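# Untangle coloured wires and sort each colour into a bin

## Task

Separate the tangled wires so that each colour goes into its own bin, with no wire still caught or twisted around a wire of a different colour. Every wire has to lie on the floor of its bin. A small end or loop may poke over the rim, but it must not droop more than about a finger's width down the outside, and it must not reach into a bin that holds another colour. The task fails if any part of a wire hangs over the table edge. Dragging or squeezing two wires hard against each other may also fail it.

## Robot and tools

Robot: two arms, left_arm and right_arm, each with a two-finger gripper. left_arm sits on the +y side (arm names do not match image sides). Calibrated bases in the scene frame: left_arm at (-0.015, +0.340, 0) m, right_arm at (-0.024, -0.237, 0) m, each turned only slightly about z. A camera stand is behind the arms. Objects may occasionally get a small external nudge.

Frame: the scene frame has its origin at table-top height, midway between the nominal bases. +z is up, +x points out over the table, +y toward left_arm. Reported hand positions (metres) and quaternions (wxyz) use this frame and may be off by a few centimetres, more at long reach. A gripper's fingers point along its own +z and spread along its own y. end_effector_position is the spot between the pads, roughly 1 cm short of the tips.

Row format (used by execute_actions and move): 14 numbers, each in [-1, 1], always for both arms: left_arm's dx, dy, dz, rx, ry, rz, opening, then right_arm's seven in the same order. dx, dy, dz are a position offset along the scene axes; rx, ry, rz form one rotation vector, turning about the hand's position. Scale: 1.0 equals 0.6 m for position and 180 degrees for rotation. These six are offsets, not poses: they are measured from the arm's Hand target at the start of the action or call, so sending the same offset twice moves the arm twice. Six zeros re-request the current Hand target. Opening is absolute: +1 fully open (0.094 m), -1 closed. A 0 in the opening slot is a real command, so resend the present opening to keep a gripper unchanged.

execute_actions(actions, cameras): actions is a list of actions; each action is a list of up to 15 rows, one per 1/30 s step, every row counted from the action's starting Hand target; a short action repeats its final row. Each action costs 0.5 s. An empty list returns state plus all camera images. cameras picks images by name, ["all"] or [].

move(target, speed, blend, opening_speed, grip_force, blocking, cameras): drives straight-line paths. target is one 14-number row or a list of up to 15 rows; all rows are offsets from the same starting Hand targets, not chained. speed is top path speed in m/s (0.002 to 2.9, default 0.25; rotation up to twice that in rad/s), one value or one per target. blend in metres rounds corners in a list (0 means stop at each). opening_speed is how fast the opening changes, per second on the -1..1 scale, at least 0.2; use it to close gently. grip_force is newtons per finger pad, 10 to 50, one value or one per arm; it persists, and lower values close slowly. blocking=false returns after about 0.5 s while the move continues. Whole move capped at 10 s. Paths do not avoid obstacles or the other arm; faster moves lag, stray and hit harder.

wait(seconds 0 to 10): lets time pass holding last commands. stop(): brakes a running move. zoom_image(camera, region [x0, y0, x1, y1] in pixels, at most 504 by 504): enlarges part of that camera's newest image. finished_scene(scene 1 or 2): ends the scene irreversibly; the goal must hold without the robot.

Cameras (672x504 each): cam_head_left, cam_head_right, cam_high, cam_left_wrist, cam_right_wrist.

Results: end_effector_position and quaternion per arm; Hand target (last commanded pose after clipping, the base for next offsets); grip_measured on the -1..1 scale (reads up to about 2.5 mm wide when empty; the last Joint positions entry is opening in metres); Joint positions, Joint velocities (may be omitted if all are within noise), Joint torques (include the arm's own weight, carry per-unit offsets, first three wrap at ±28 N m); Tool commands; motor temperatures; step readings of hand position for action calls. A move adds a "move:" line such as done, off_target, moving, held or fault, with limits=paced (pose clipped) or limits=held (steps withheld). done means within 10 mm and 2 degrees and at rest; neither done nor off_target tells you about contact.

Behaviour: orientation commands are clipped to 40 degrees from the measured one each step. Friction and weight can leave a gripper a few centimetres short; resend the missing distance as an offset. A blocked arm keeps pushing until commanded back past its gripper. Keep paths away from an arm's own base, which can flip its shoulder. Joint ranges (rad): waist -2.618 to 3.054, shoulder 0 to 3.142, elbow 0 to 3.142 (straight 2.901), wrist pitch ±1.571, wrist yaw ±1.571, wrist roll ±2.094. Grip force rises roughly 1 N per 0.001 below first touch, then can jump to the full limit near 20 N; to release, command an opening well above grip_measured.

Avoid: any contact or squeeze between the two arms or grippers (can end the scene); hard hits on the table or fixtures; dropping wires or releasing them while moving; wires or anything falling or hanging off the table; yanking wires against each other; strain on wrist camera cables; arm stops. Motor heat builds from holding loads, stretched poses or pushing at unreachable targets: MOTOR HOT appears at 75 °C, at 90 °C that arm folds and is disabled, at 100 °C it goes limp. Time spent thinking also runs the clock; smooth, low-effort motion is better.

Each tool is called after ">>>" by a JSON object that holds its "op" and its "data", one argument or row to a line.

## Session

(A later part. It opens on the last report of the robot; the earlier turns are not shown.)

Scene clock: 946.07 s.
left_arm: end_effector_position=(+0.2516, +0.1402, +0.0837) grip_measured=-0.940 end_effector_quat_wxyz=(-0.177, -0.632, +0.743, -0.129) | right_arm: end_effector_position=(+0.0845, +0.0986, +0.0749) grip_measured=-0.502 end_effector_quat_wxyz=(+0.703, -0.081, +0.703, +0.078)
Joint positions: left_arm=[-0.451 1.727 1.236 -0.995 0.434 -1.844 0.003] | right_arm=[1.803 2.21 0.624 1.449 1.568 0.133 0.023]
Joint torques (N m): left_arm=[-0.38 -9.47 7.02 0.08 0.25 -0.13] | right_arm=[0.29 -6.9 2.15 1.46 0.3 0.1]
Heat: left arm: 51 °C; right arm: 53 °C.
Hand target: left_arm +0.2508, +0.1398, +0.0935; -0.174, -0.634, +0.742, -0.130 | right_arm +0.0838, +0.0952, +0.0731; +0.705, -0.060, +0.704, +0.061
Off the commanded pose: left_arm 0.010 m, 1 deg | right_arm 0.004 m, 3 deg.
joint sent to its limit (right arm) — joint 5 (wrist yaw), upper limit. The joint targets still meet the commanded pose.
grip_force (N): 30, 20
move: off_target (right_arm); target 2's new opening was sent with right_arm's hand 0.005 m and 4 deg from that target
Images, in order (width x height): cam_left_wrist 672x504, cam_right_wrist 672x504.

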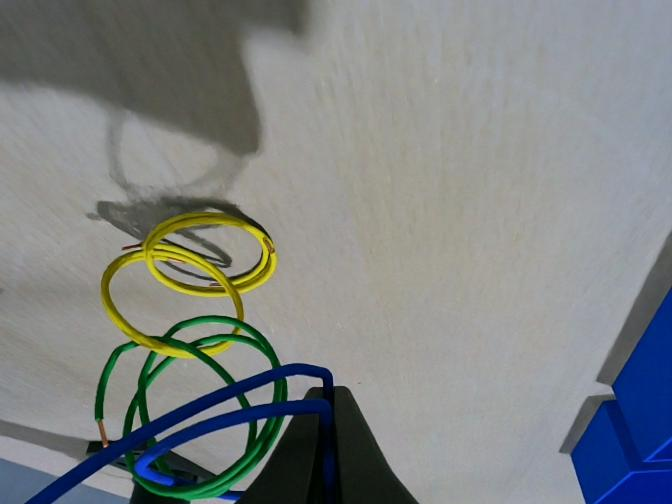

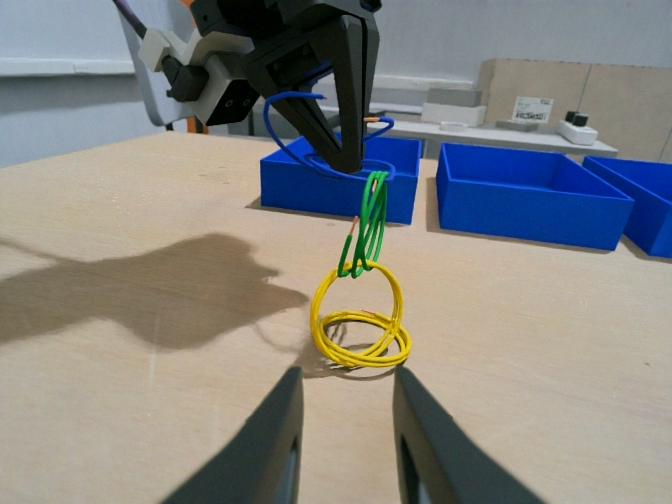

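>>> {"op": "move", "data": {
  "target": [0,0,0,0,0,0,-0.98,0.106,0.085,0.08,0,0,0.03,-0.3],
  "speed": 0.12,
  "cameras": ["cam_right_wrist"]
}}

>>> {"op": "zoom_image", "data": {
  "camera": "cam_right_wrist",
  "region": [150, 100, 500, 450]
}}

Scene clock: 991.33 s.
left_arm: end_effector_position=(+0.2516, +0.1402, +0.0837) grip_measured=-0.940 end_effector_quat_wxyz=(-0.177, -0.632, +0.743, -0.129) | right_arm: end_effector_position=(+0.1465, +0.1406, +0.1073) grip_measured=-0.301 end_effector_quat_wxyz=(+0.701, -0.106, +0.701, +0.078)
Joint positions: left_arm=[-0.451 1.727 1.236 -0.995 0.434 -1.844 0.003] | right_arm=[1.591 2.136 0.732 1.382 1.319 -0.016 0.033]
Joint torques (N m): left_arm=[-0.42 -9.32 6.95 0.09 0.23 -0.14] | right_arm=[-0.23 -10.96 4.86 1.43 -0.1 0.03]
Heat: left arm: 51 °C; right arm: 50 °C.
Hand target: left_arm +0.2508, +0.1398, +0.0935; -0.174, -0.634, +0.742, -0.130 | right_arm +0.1473, +0.1462, +0.1212; +0.702, -0.093, +0.700, +0.094
Off the commanded pose: left_arm 0.010 m, 1 deg | right_arm 0.015 m, 2 deg.
grip_force (N): 30, 20
move: off_target (right_arm)
Images, in order (width x height): cam_right_wrist 672x504.

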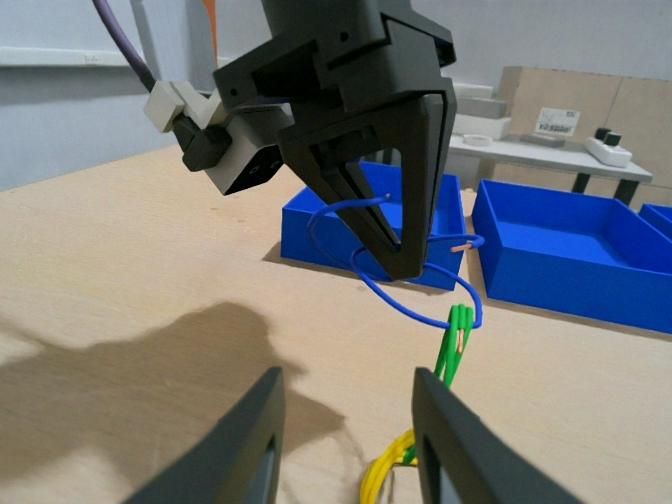

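Scaled by 1.440 from the camera's 672x504 image, which has a finer 960x720 frame.

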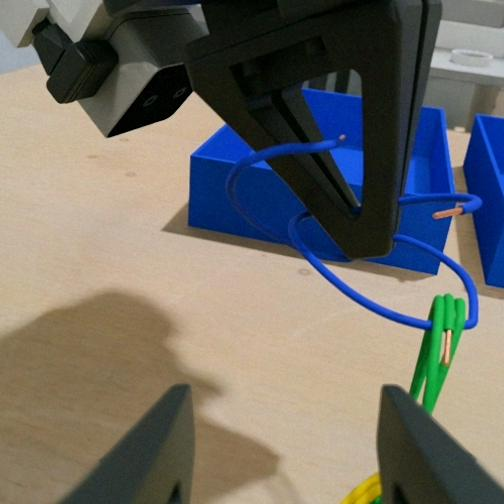

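>>> {"op": "move", "data": {
  "target": [0,0,0,0,0,0,-0.98,0.06,0.046,0.02,0,0,0,-0.5],
  "speed": 0.08,
  "cameras": ["cam_right_wrist","cam_left_wrist"]
}}

>>> {"op": "zoom_image", "data": {
  "camera": "cam_right_wrist",
  "region": [150, 200, 500, 500]
}}

Scene clock: 1010.30 s.
left_arm: end_effector_position=(+0.2516, +0.1402, +0.0837) grip_measured=-0.940 end_effector_quat_wxyz=(-0.177, -0.632, +0.743, -0.129) | right_arm: end_effector_position=(+0.1816, +0.1684, +0.1224) grip_measured=-0.499 end_effector_quat_wxyz=(+0.700, -0.103, +0.702, +0.081)
Joint positions: left_arm=[-0.451 1.727 1.236 -0.995 0.434 -1.844 0.003] | right_arm=[1.493 2.136 0.861 1.259 1.22 -0.015 0.024]
Joint torques (N m): left_arm=[-0.49 -9.26 7.04 0.1 0.19 -0.15] | right_arm=[-0.28 -10.39 5.89 1.51 -0.09 0.08]
Heat: left arm: 51 °C; right arm: 49 °C.
Hand target: left_arm +0.2508, +0.1398, +0.0935; -0.174, -0.634, +0.742, -0.130 | right_arm +0.1833, +0.1738, +0.1332; +0.702, -0.094, +0.700, +0.094
Off the commanded pose: left_arm 0.010 m, 1 deg | right_arm 0.012 m, 2 deg.
grip_force (N): 30, 20
move: off_target (right_arm)
Images, in order (width x height): cam_left_wrist 672x504, cam_right_wrist 672x504.

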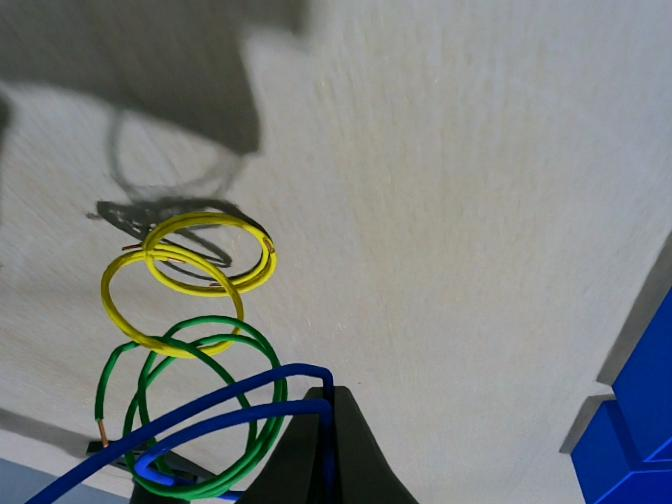

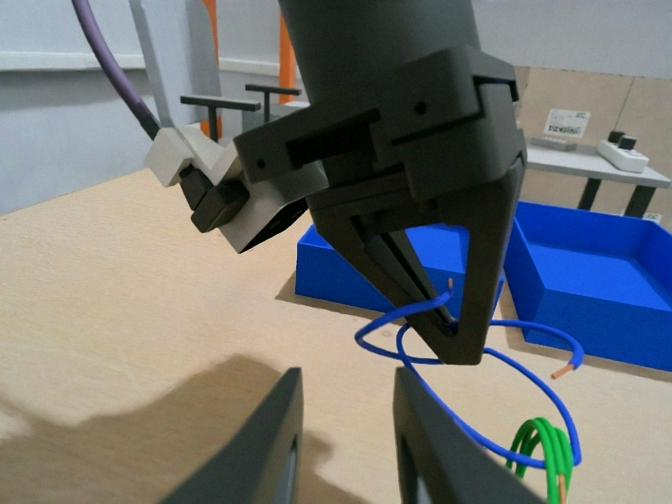

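Scaled by 1.440 from the camera's 672x504 image, which has a finer 960x720 frame.

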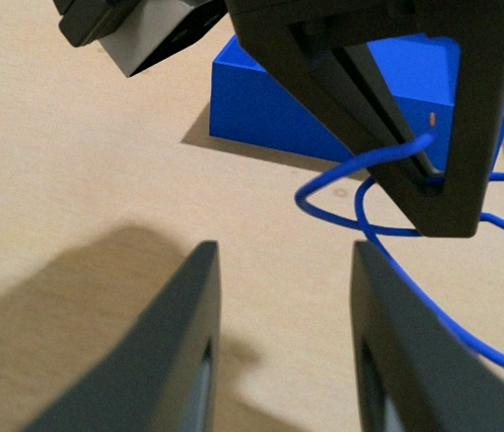

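>>> {"op": "move", "data": {
  "target": [0,0,0,0,0,0,-0.98,0.057,0.012,-0.016,0,0,0,-0.62],
  "speed": 0.05,
  "cameras": ["cam_right_wrist","cam_left_wrist"]
}}

>>> {"op": "zoom_image", "data": {
  "camera": "cam_right_wrist",
  "region": [200, 254, 500, 504]
}}

Scene clock: 1024.13 s.
left_arm: end_effector_position=(+0.2516, +0.1402, +0.0837) grip_measured=-0.940 end_effector_quat_wxyz=(-0.177, -0.632, +0.743, -0.129) | right_arm: end_effector_position=(+0.2149, +0.1749, +0.1274) grip_measured=-0.619 end_effector_quat_wxyz=(+0.703, -0.092, +0.699, +0.092)
Joint positions: left_arm=[-0.451 1.727 1.236 -0.995 0.434 -1.844 0.003] | right_arm=[1.405 2.156 0.911 1.258 1.132 -0.011 0.018]
Joint torques (N m): left_arm=[-0.75 -9.29 6.95 0.1 0.22 -0.11] | right_arm=[-0.35 -7.49 6.37 1.58 -0.13 0.07]
Heat: left arm: 51 °C; right arm: 48 °C.
Hand target: left_arm +0.2508, +0.1398, +0.0935; -0.174, -0.634, +0.742, -0.130 | right_arm +0.2176, +0.1811, +0.1236; +0.702, -0.094, +0.700, +0.094
Off the commanded pose: left_arm 0.010 m, 1 deg | right_arm 0.008 m, 0 deg.
grip_force (N): 30, 20
move: done
Images, in order (width x height): cam_left_wrist 672x504, cam_right_wrist 672x504.

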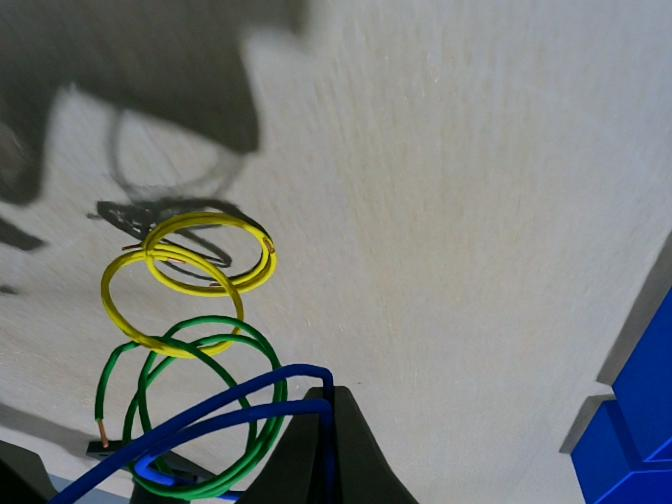

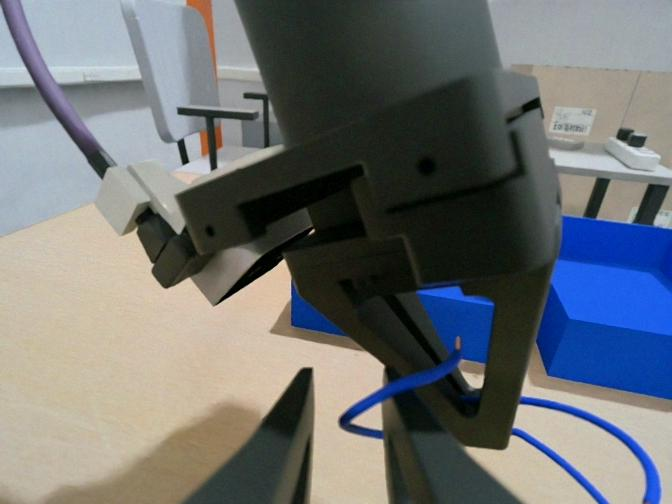

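Scaled by 1.680 from the camera's 672x504 image, which has a finer 960x720 frame.

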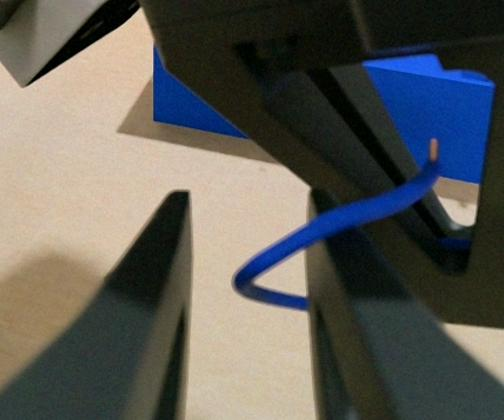

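>>> {"op": "move", "data": {
  "target": [
    [0,0,0,0,0,0,-0.98,0.012,-0.004,-0.012,0,0,0,-0.62],
    [0,0,0,0,0,0,-0.98,0.012,-0.004,-0.012,0,0,0,-0.98]
  ],
  "speed": 0.04,
  "opening_speed": 0.4,
  "cameras": ["cam_right_wrist","cam_left_wrist"]
}}

>>> {"op": "zoom_image", "data": {
  "camera": "cam_right_wrist",
  "region": [200, 254, 500, 504]
}}

Scene clock: 1043.37 s.
left_arm: end_effector_position=(+0.2503, +0.1414, +0.0833) grip_measured=-0.940 end_effector_quat_wxyz=(-0.177, -0.633, +0.743, -0.125) | right_arm: end_effector_position=(+0.2217, +0.1741, +0.1189) grip_measured=-0.936 end_effector_quat_wxyz=(+0.701, -0.097, +0.701, +0.088)
Joint positions: left_arm=[-0.451 1.727 1.236 -1.003 0.43 -1.844 0.003] | right_arm=[1.386 2.178 0.911 1.264 1.112 -0.01 0.003]
Joint torques (N m): left_arm=[-0.36 -9.5 7.04 0.12 0.24 -0.11] | right_arm=[-0.46 -7.53 5.89 1.83 -0.1 0.08]
Heat: left arm: 51 °C; right arm: 48 °C.
Hand target: left_arm +0.2508, +0.1397, +0.0935; -0.174, -0.634, +0.742, -0.130 | right_arm +0.2248, +0.1786, +0.1163; +0.702, -0.093, +0.700, +0.094
Off the commanded pose: left_arm 0.010 m, 1 deg | right_arm 0.006 m, 1 deg.
grip_force (N): 30, 20
move: done
Images, in order (width x height): cam_left_wrist 672x504, cam_right_wrist 672x504.

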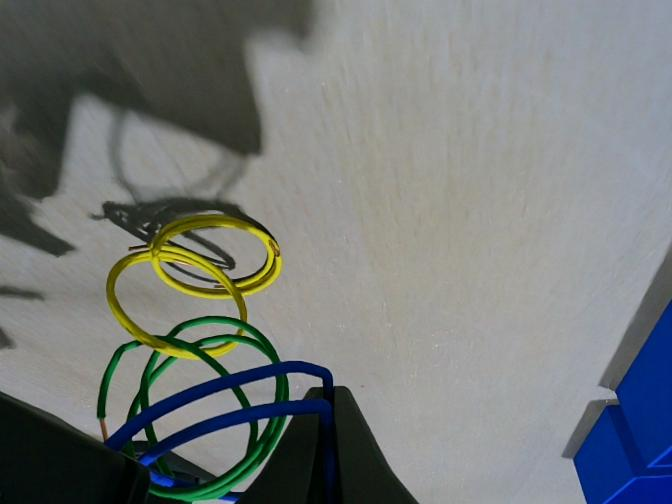

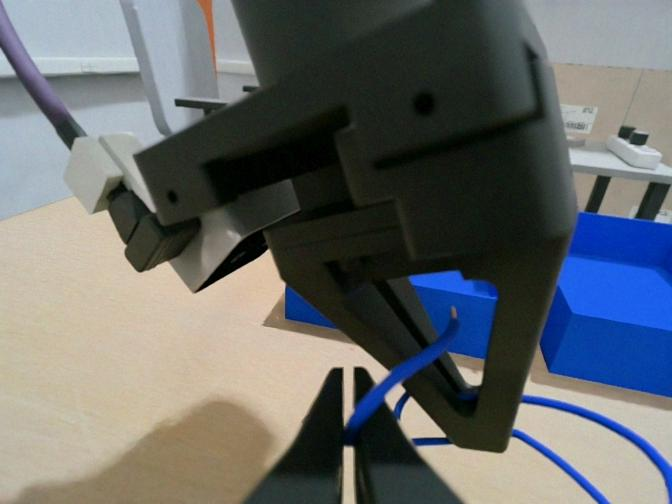

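Scaled by 1.680 from the camera's 672x504 image, which has a finer 960x720 frame.

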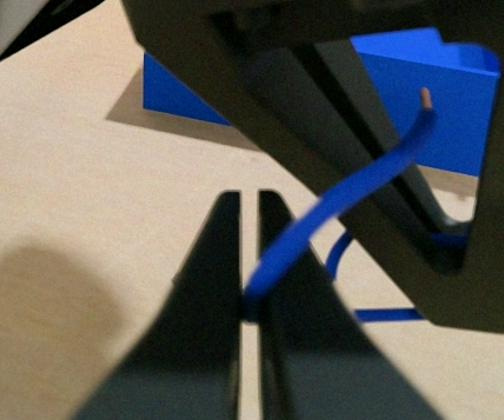

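>>> {"op": "move", "data": {
  "target": [
    [0,0,0,0,0,0,-0.5,0,0,0,0,0,0,-0.99],
    [0.04,0.04,0.1,0,0,0,-0.5,0,0,0,0,0,0,-0.99],
    [0.15,0.12,0.2,0,0,0,-0.5,0,0,0.05,0,0,0,-0.99]
  ],
  "speed": 0.06,
  "grip_force": [30,40],
  "opening_speed": 0.3,
  "cameras": ["all"]
}}

>>> {"op": "zoom_image", "data": {
  "camera": "cam_right_wrist",
  "region": [200, 254, 500, 504]
}}

>>> {"op": "zoom_image", "data": {
  "camera": "cam_head_right",
  "region": [250, 280, 430, 430]
}}

Scene clock: 1061.67 s.
left_arm: end_effector_position=(+0.3416, +0.2110, +0.2149) grip_measured=-0.503 end_effector_quat_wxyz=(-0.133, -0.642, +0.733, -0.181) | right_arm: end_effector_position=(+0.2215, +0.1738, +0.1250) grip_measured=-0.951 end_effector_quat_wxyz=(+0.696, -0.112, +0.705, +0.075)
Joint positions: left_arm=[-0.181 1.905 1.983 -1.538 0.439 -1.608 0.023] | right_arm=[1.386 2.134 0.911 1.178 1.111 -0.01 0.002]
Joint torques (N m): left_arm=[0.31 -7.65 6.75 0.15 0.32 0.04] | right_arm=[-0.46 -12.27 6.43 1.65 -0.07 0.04]
Motor temperatures (°C): left_arm=[33 47 51 32 32 33 36] | right_arm=[31 44 41 49 34 32 34]
Heat: left arm: 51 °C; right arm: 49 °C.
Hand target: left_arm +0.3408, +0.2118, +0.2134; -0.174, -0.634, +0.742, -0.130 | right_arm +0.2248, +0.1786, +0.1464; +0.702, -0.093, +0.700, +0.094
Off the commanded pose: left_arm 0.002 m, 8 deg | right_arm 0.022 m, 3 deg.
joint sent to its limit (left arm) — joint 4 (wrist pitch), lower limit. The joint targets are off in orientation, not in position.
grip_force (N): 30, 40
move: off_target (left_arm, right_arm)

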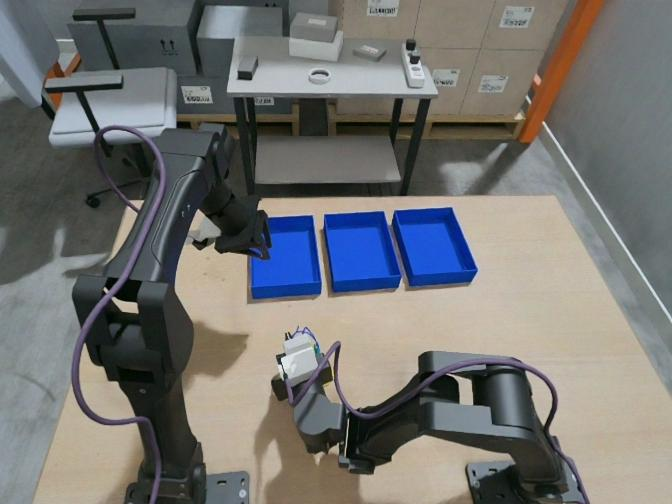

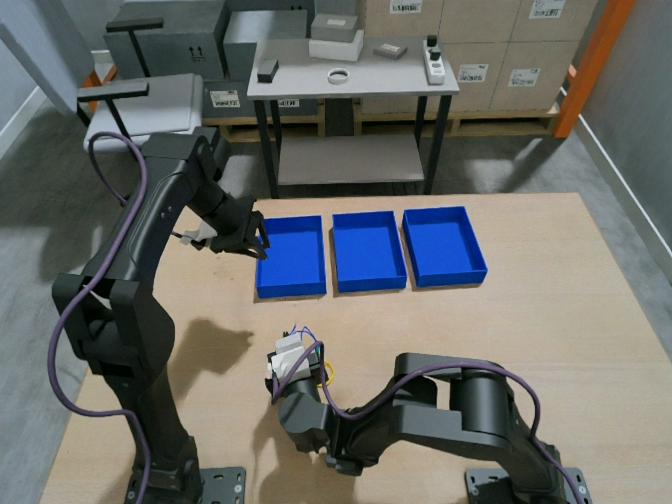

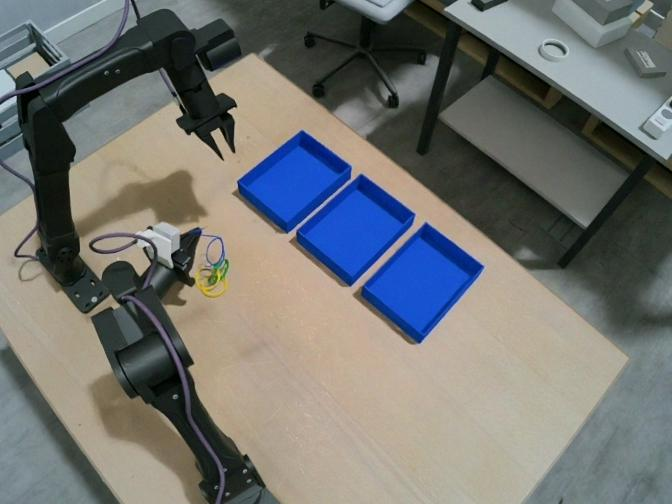

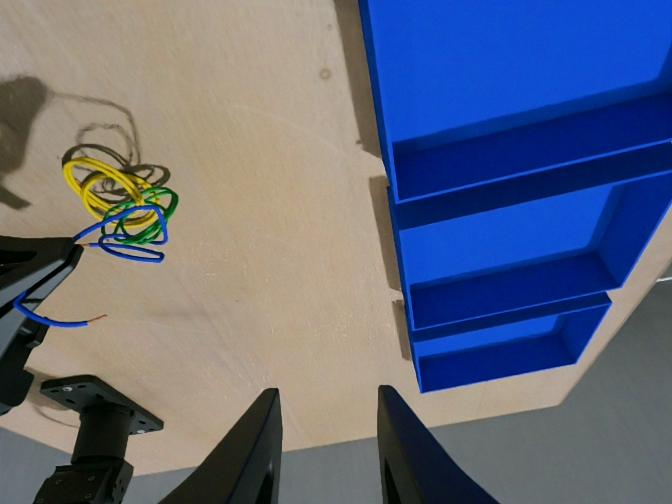

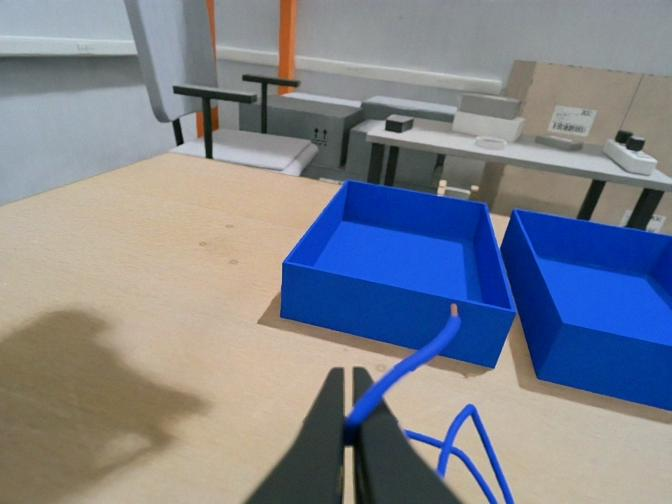

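Scaled by 1.680 from the camera's 672x504 image, which has a finer 960x720 frame.

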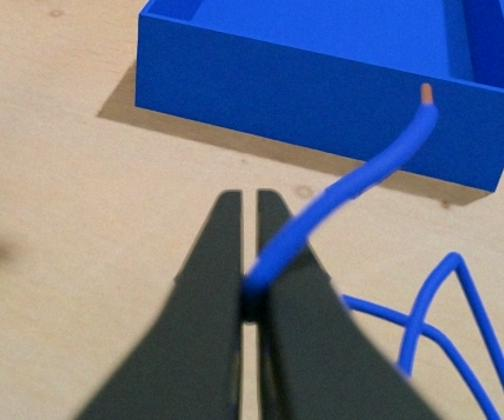

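Scaled by 2.800 from the camera's 672x504 image, which has a finer 960x720 frame.

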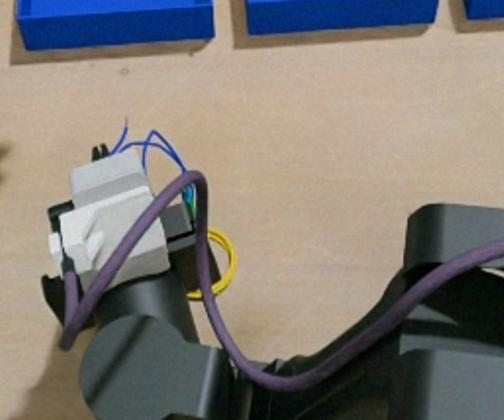

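>>> {"op": "move", "data": {
  "target": [0,0,0,0,0,0,-0.5,0.12,-0.05,0.25,0,0,0,-0.99],
  "speed": 0.08,
  "cameras": ["all"]
}}

>>> {"op": "zoom_image", "data": {
  "camera": "cam_left_wrist",
  "region": [0, 100, 300, 400]
}}

>>> {"op": "zoom_image", "data": {
  "camera": "cam_head_right",
  "region": [250, 230, 430, 400]
}}

>>> {"op": "zoom_image", "data": {
  "camera": "cam_high",
  "region": [120, 160, 320, 320]
}}

Scene clock: 1073.40 s.
left_arm: end_effector_position=(+0.3416, +0.2110, +0.2149) grip_measured=-0.503 end_effector_quat_wxyz=(-0.133, -0.642, +0.733, -0.181) | right_arm: end_effector_position=(+0.2957, +0.1491, +0.2697) grip_measured=-0.951 end_effector_quat_wxyz=(+0.692, -0.111, +0.709, +0.071)
Joint positions: left_arm=[-0.181 1.905 1.983 -1.538 0.439 -1.608 0.023] | right_arm=[1.176 1.754 1.109 0.594 0.907 -0.013 0.002]
Joint torques (N m): left_arm=[0.39 -7.88 6.71 0.12 0.29 0.05] | right_arm=[-0.38 -10.77 9.43 1.77 -0.13 0.11]
Heat: left arm: 52 °C; right arm: 48 °C.
Hand target: left_arm +0.3408, +0.2118, +0.2134; -0.174, -0.634, +0.742, -0.130 | right_arm +0.2967, +0.1487, +0.2964; +0.702, -0.093, +0.700, +0.094
Off the commanded pose: left_arm 0.002 m, 8 deg | right_arm 0.027 m, 4 deg.
joint sent to its limit (left arm) — joint 4 (wrist pitch), lower limit. The joint targets are off in orientation, not in position.
grip_force (N): 30, 40
move: off_target (left_arm, right_arm)

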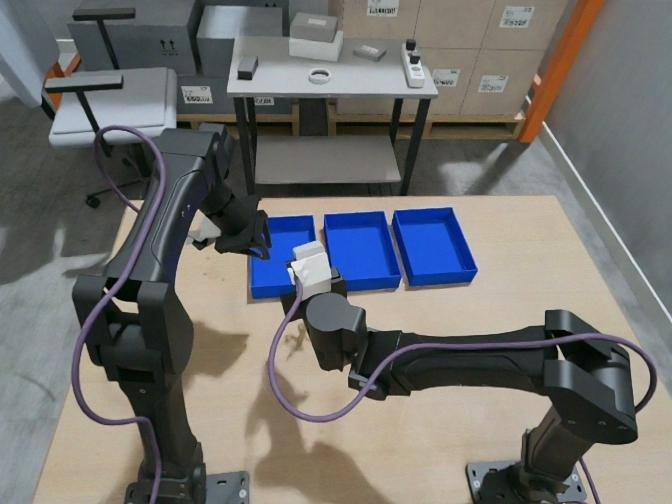

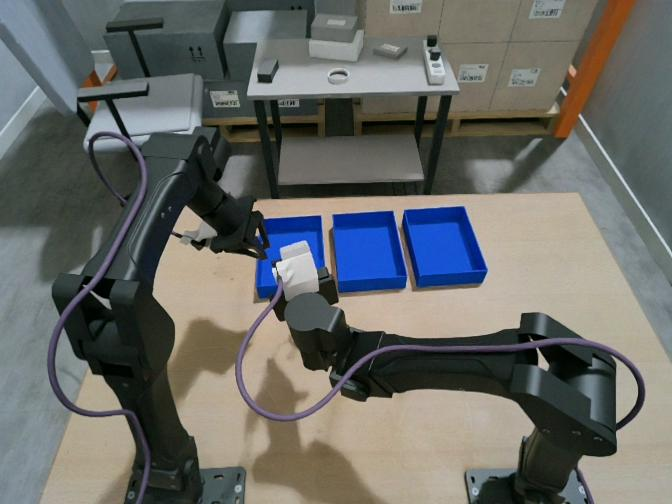

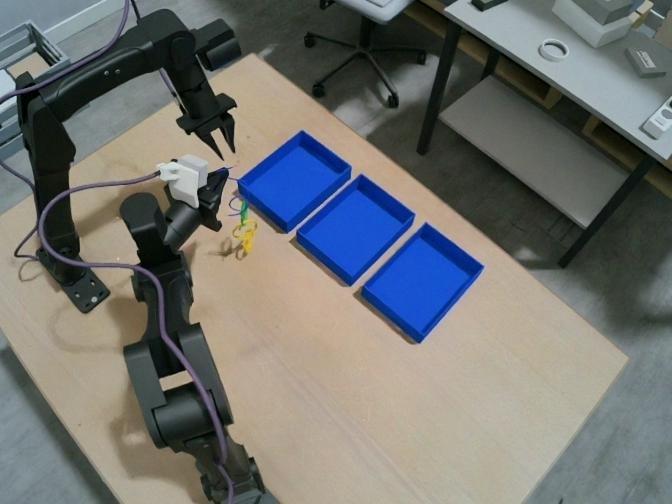

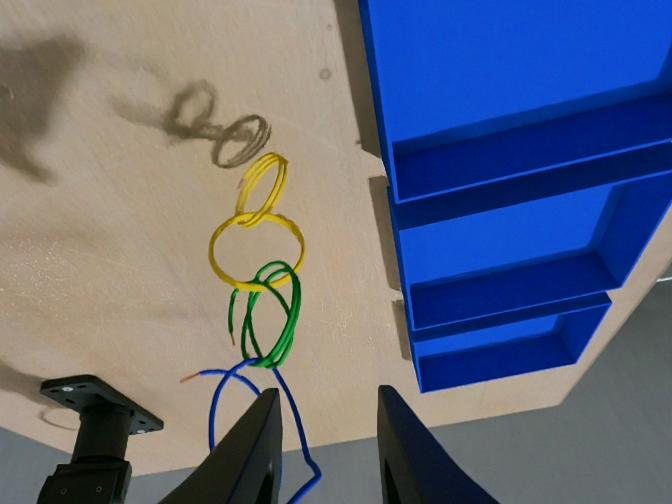

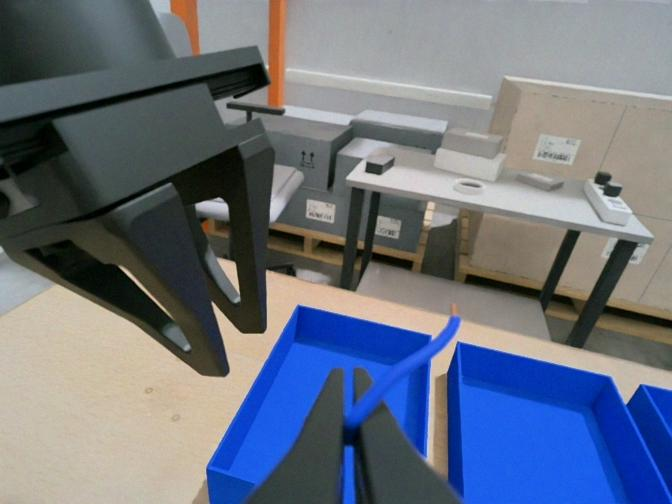

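Scaled by 1.680 from the camera's 672x504 image, which has a finer 960x720 frame.

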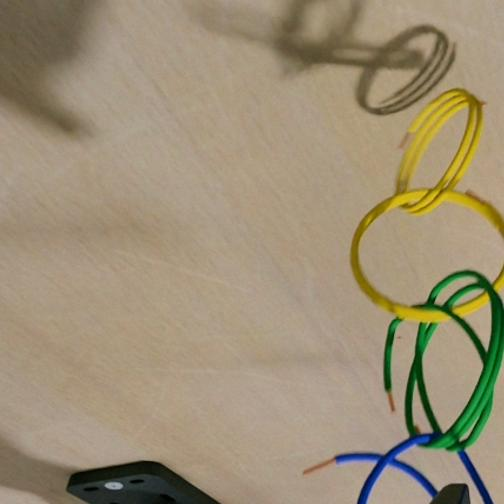

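Scaled by 2.800 from the camera's 672x504 image, which has a finer 960x720 frame.

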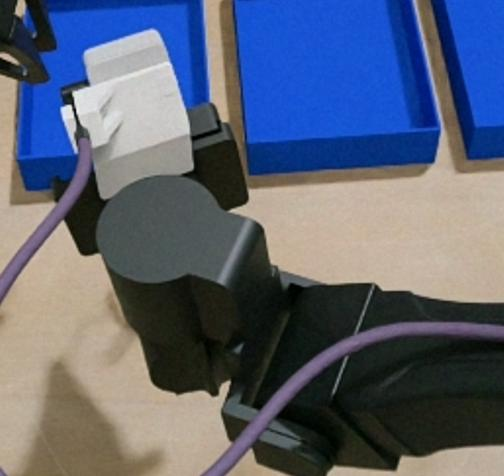

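Scaled by 2.520 from the camera's 672x504 image, which has a finer 960x720 frame.

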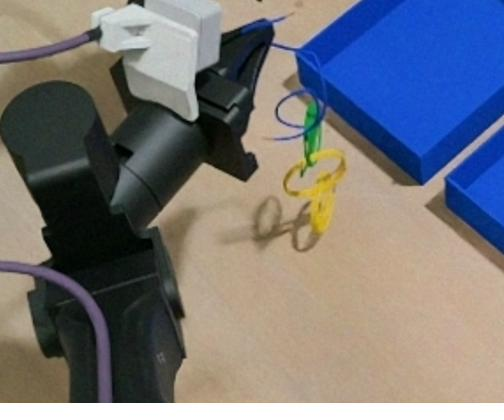

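>>> {"op": "move", "data": {
  "target": [-0.053,-0.033,-0.083,-0.19,0.02,-0.02,-0.3,0,0,0,0,0,0,-0.99],
  "speed": 0.12,
  "cameras": ["cam_left_wrist","cam_high","cam_right_wrist"]
}}

>>> {"op": "zoom_image", "data": {
  "camera": "cam_high",
  "region": [150, 120, 310, 270]
}}

Scene clock: 1092.07 s.
left_arm: end_effector_position=(+0.3116, +0.1918, +0.1665) grip_measured=-0.303 end_effector_quat_wxyz=(-0.361, -0.531, +0.697, -0.320) | right_arm: end_effector_position=(+0.2957, +0.1491, +0.2696) grip_measured=-0.951 end_effector_quat_wxyz=(+0.692, -0.111, +0.710, +0.071)
Joint positions: left_arm=[-0.034 1.987 1.628 -1.51 0.976 -1.142 0.033] | right_arm=[1.176 1.754 1.109 0.593 0.907 -0.013 0.002]
Joint torques (N m): left_arm=[0.44 -8.21 4.41 -0.51 0.66 0.05] | right_arm=[-0.36 -10.77 9.4 1.78 -0.13 0.1]
Heat: left arm: 52 °C; right arm: 49 °C.
Hand target: left_arm +0.3089, +0.1919, +0.1636; -0.380, -0.536, +0.684, -0.318 | right_arm +0.2967, +0.1487, +0.2964; +0.702, -0.093, +0.700, +0.094
Off the commanded pose: left_arm 0.004 m, 3 deg | right_arm 0.027 m, 4 deg.
grip_force (N): 30, 40
move: off_target (left_arm, right_arm)
Images, in order (width x height): cam_high 672x504, cam_left_wrist 672x504, cam_right_wrist 672x504.

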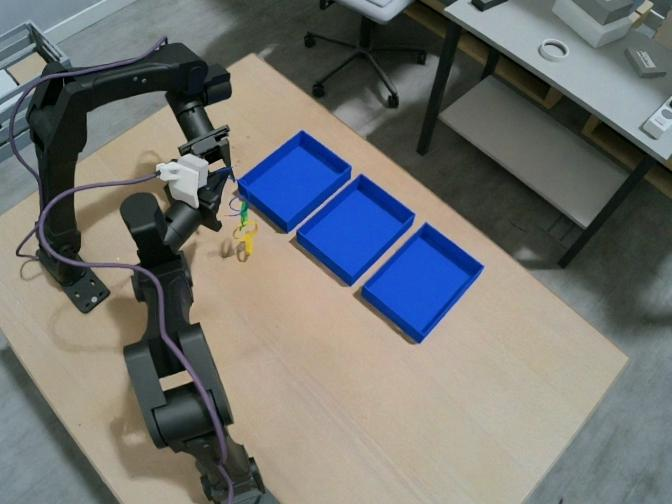

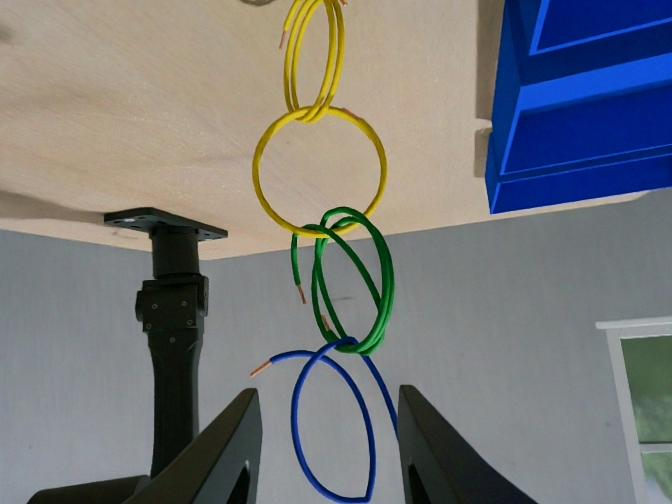

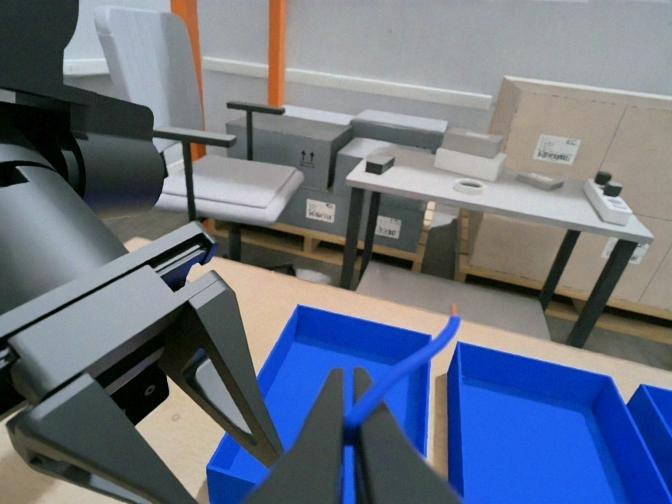

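Scaled by 3.150 from the camera's 672x504 image, which has a finer 960x720 frame.

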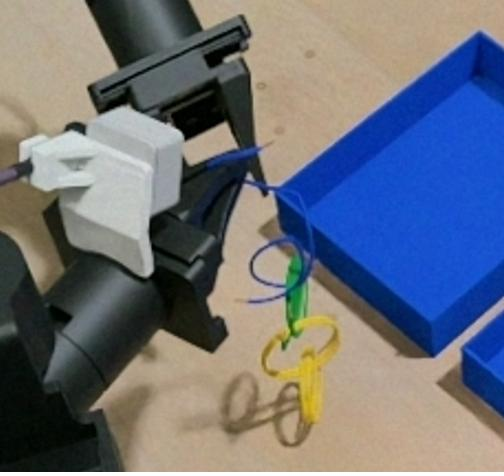

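>>> {"op": "move", "data": {
  "target": [
    [0.016,-0.05,-0.025,0,0,0,-0.5,0,0,0,0,0,0,-0.99],
    [0.016,-0.1,-0.055,0,0,0,-0.5,0,0,0,0,0,0,-0.99]
  ],
  "speed": 0.08,
  "cameras": ["cam_left_wrist","cam_high"]
}}

>>> {"op": "zoom_image", "data": {
  "camera": "cam_left_wrist",
  "region": [200, 180, 500, 480]
}}

Scene clock: 1117.07 s.
left_arm: end_effector_position=(+0.3198, +0.1347, +0.1331) grip_measured=-0.497 end_effector_quat_wxyz=(-0.369, -0.534, +0.692, -0.316) | right_arm: end_effector_position=(+0.2957, +0.1491, +0.2696) grip_measured=-0.951 end_effector_quat_wxyz=(+0.692, -0.111, +0.710, +0.071)
Joint positions: left_arm=[-0.187 2.008 1.53 -1.179 1.012 -1.419 0.024] | right_arm=[1.176 1.754 1.109 0.593 0.907 -0.013 0.002]
Joint torques (N m): left_arm=[-0.29 -9.44 4.41 0.13 0.66 -0.09] | right_arm=[-0.36 -10.78 9.42 1.78 -0.12 0.1]
Heat: left arm: 50 °C; right arm: 49 °C.
Hand target: left_arm +0.3186, +0.1319, +0.1307; -0.379, -0.536, +0.684, -0.318 | right_arm +0.2967, +0.1487, +0.2964; +0.702, -0.093, +0.700, +0.094
Off the commanded pose: left_arm 0.004 m, 2 deg | right_arm 0.027 m, 4 deg.
grip_force (N): 30, 40
move: off_target (right_arm)
Images, in order (width x height): cam_high 672x504, cam_left_wrist 672x504.

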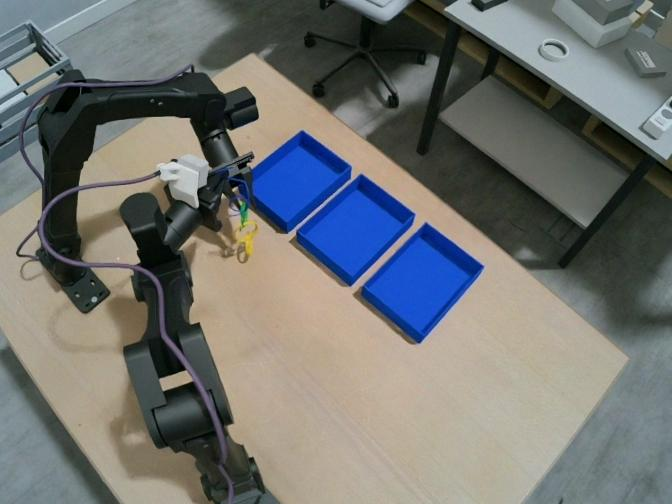

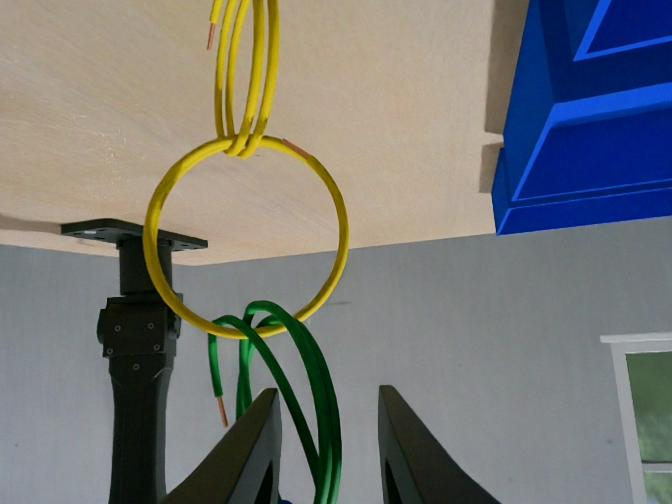

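Scaled by 1.680 from the camera's 672x504 image, which has a finer 960x720 frame.

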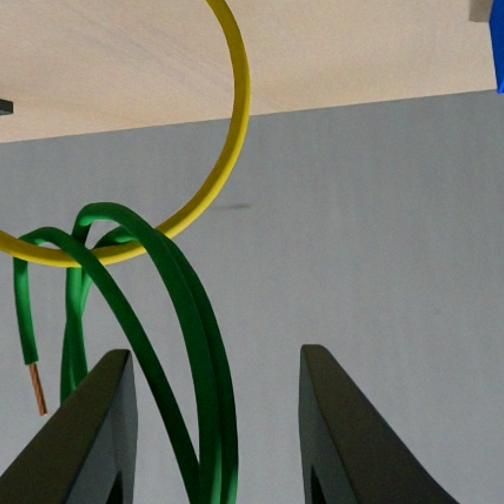

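>>> {"op": "move", "data": {
  "target": [0,-0.008,-0.002,0,0,0,-0.97,0,0,0,0,0,0,-0.99],
  "opening_speed": 0.4,
  "cameras": ["cam_left_wrist","cam_high"]
}}

>>> {"op": "zoom_image", "data": {
  "camera": "cam_left_wrist",
  "region": [200, 204, 500, 504]
}}

>>> {"op": "zoom_image", "data": {
  "camera": "cam_high",
  "region": [180, 140, 300, 270]
}}

Scene clock: 1128.17 s.
left_arm: end_effector_position=(+0.3210, +0.1313, +0.1313) grip_measured=-0.921 end_effector_quat_wxyz=(-0.369, -0.536, +0.691, -0.316) | right_arm: end_effector_position=(+0.2957, +0.1491, +0.2695) grip_measured=-0.951 end_effector_quat_wxyz=(+0.692, -0.111, +0.710, +0.071)
Joint positions: left_arm=[-0.196 2.008 1.523 -1.151 1.013 -1.444 0.004] | right_arm=[1.176 1.754 1.109 0.593 0.907 -0.013 0.002]
Joint torques (N m): left_arm=[-0.81 -9.77 4.41 0.2 0.65 -0.16] | right_arm=[-0.36 -10.78 9.4 1.78 -0.13 0.1]
Heat: left arm: 50 °C; right arm: 49 °C.
Hand target: left_arm +0.3186, +0.1271, +0.1295; -0.379, -0.535, +0.684, -0.318 | right_arm +0.2967, +0.1487, +0.2963; +0.702, -0.093, +0.700, +0.094
Off the commanded pose: left_arm 0.005 m, 1 deg | right_arm 0.027 m, 4 deg.
grip_force (N): 30, 40
move: off_target (right_arm)
Images, in order (width x height): cam_high 672x504, cam_left_wrist 672x504.

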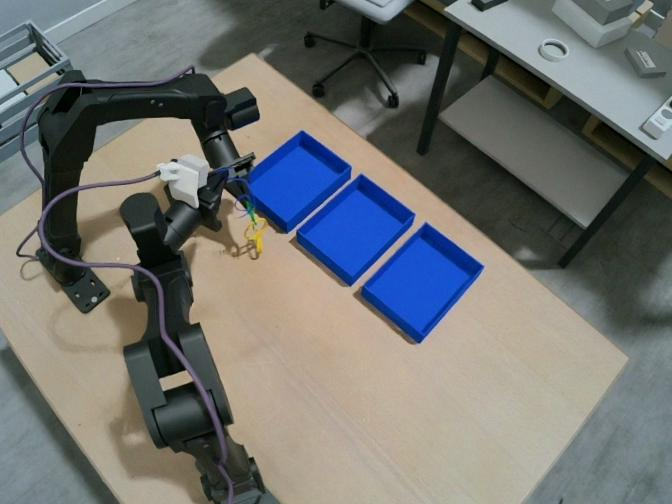

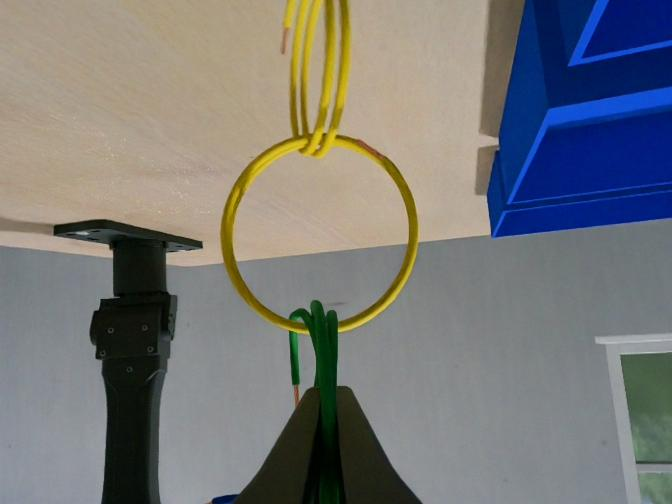

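Scaled by 1.680 from the camera's 672x504 image, which has a finer 960x720 frame.

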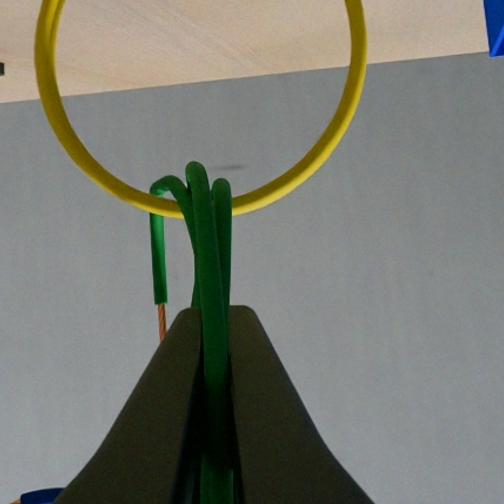

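Scaled by 3.877 from the camera's 672x504 image, which has a finer 960x720 frame.

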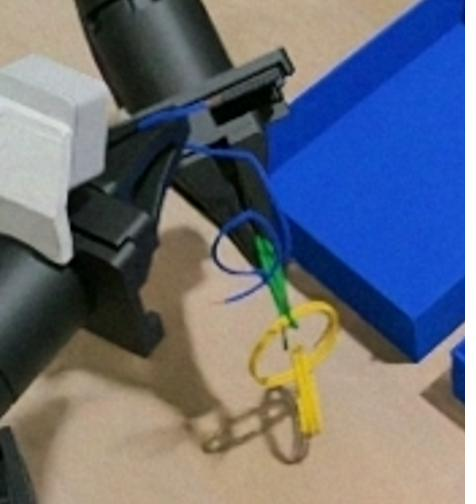

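>>> {"op": "move", "data": {
  "target": [0.03,-0.05,-0.04,0,0,0,-0.97,-0.05,0,0.1,0,0,0,-0.99],
  "speed": 0.03,
  "cameras": ["cam_left_wrist","cam_high"]
}}

>>> {"op": "zoom_image", "data": {
  "camera": "cam_high",
  "region": [180, 140, 300, 270]
}}

Scene clock: 1138.30 s.
left_arm: end_effector_position=(+0.3337, +0.1019, +0.1078) grip_measured=-0.923 end_effector_quat_wxyz=(-0.373, -0.537, +0.687, -0.316) | right_arm: end_effector_position=(+0.2711, +0.1533, +0.3258) grip_measured=-0.951 end_effector_quat_wxyz=(+0.691, -0.119, +0.710, +0.071)
Joint positions: left_arm=[-0.263 2.076 1.523 -0.98 1.022 -1.576 0.004] | right_arm=[1.24 1.666 1.247 0.358 0.959 -0.012 0.002]
Joint torques (N m): left_arm=[-0.54 -9.05 6.35 0.33 0.64 -0.08] | right_arm=[0.62 -10.55 10.17 1.75 0.16 0.1]
Heat: left arm: 50 °C; right arm: 48 °C.
Hand target: left_arm +0.3367, +0.0972, +0.1055; -0.379, -0.536, +0.684, -0.318 | right_arm +0.2668, +0.1486, +0.3563; +0.701, -0.093, +0.700, +0.094
Off the commanded pose: left_arm 0.006 m, 1 deg | right_arm 0.031 m, 4 deg.
grip_force (N): 30, 40
move: off_target (right_arm)
Images, in order (width x height): cam_high 672x504, cam_left_wrist 672x504.

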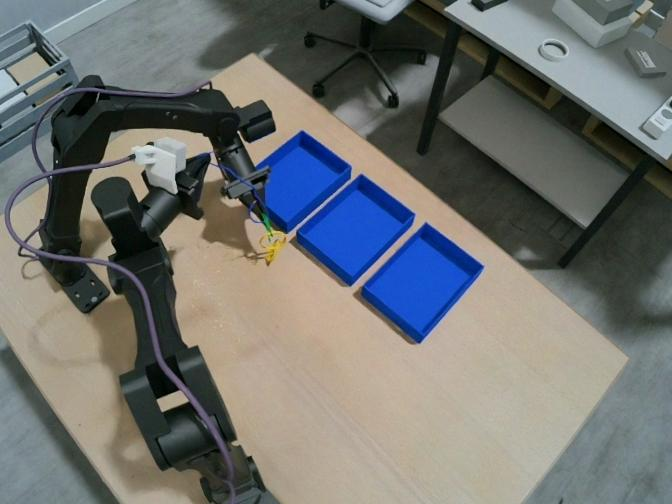

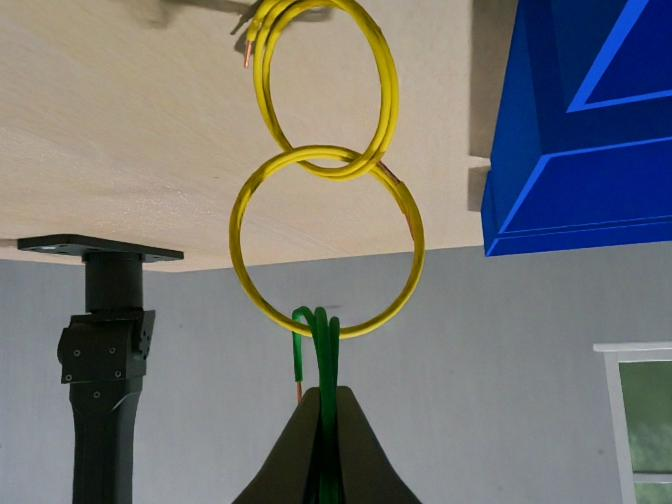

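Scaled by 3.877 from the camera's 672x504 image, which has a finer 960x720 frame.

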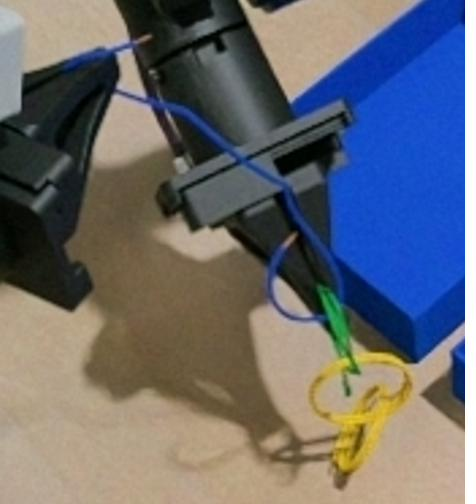

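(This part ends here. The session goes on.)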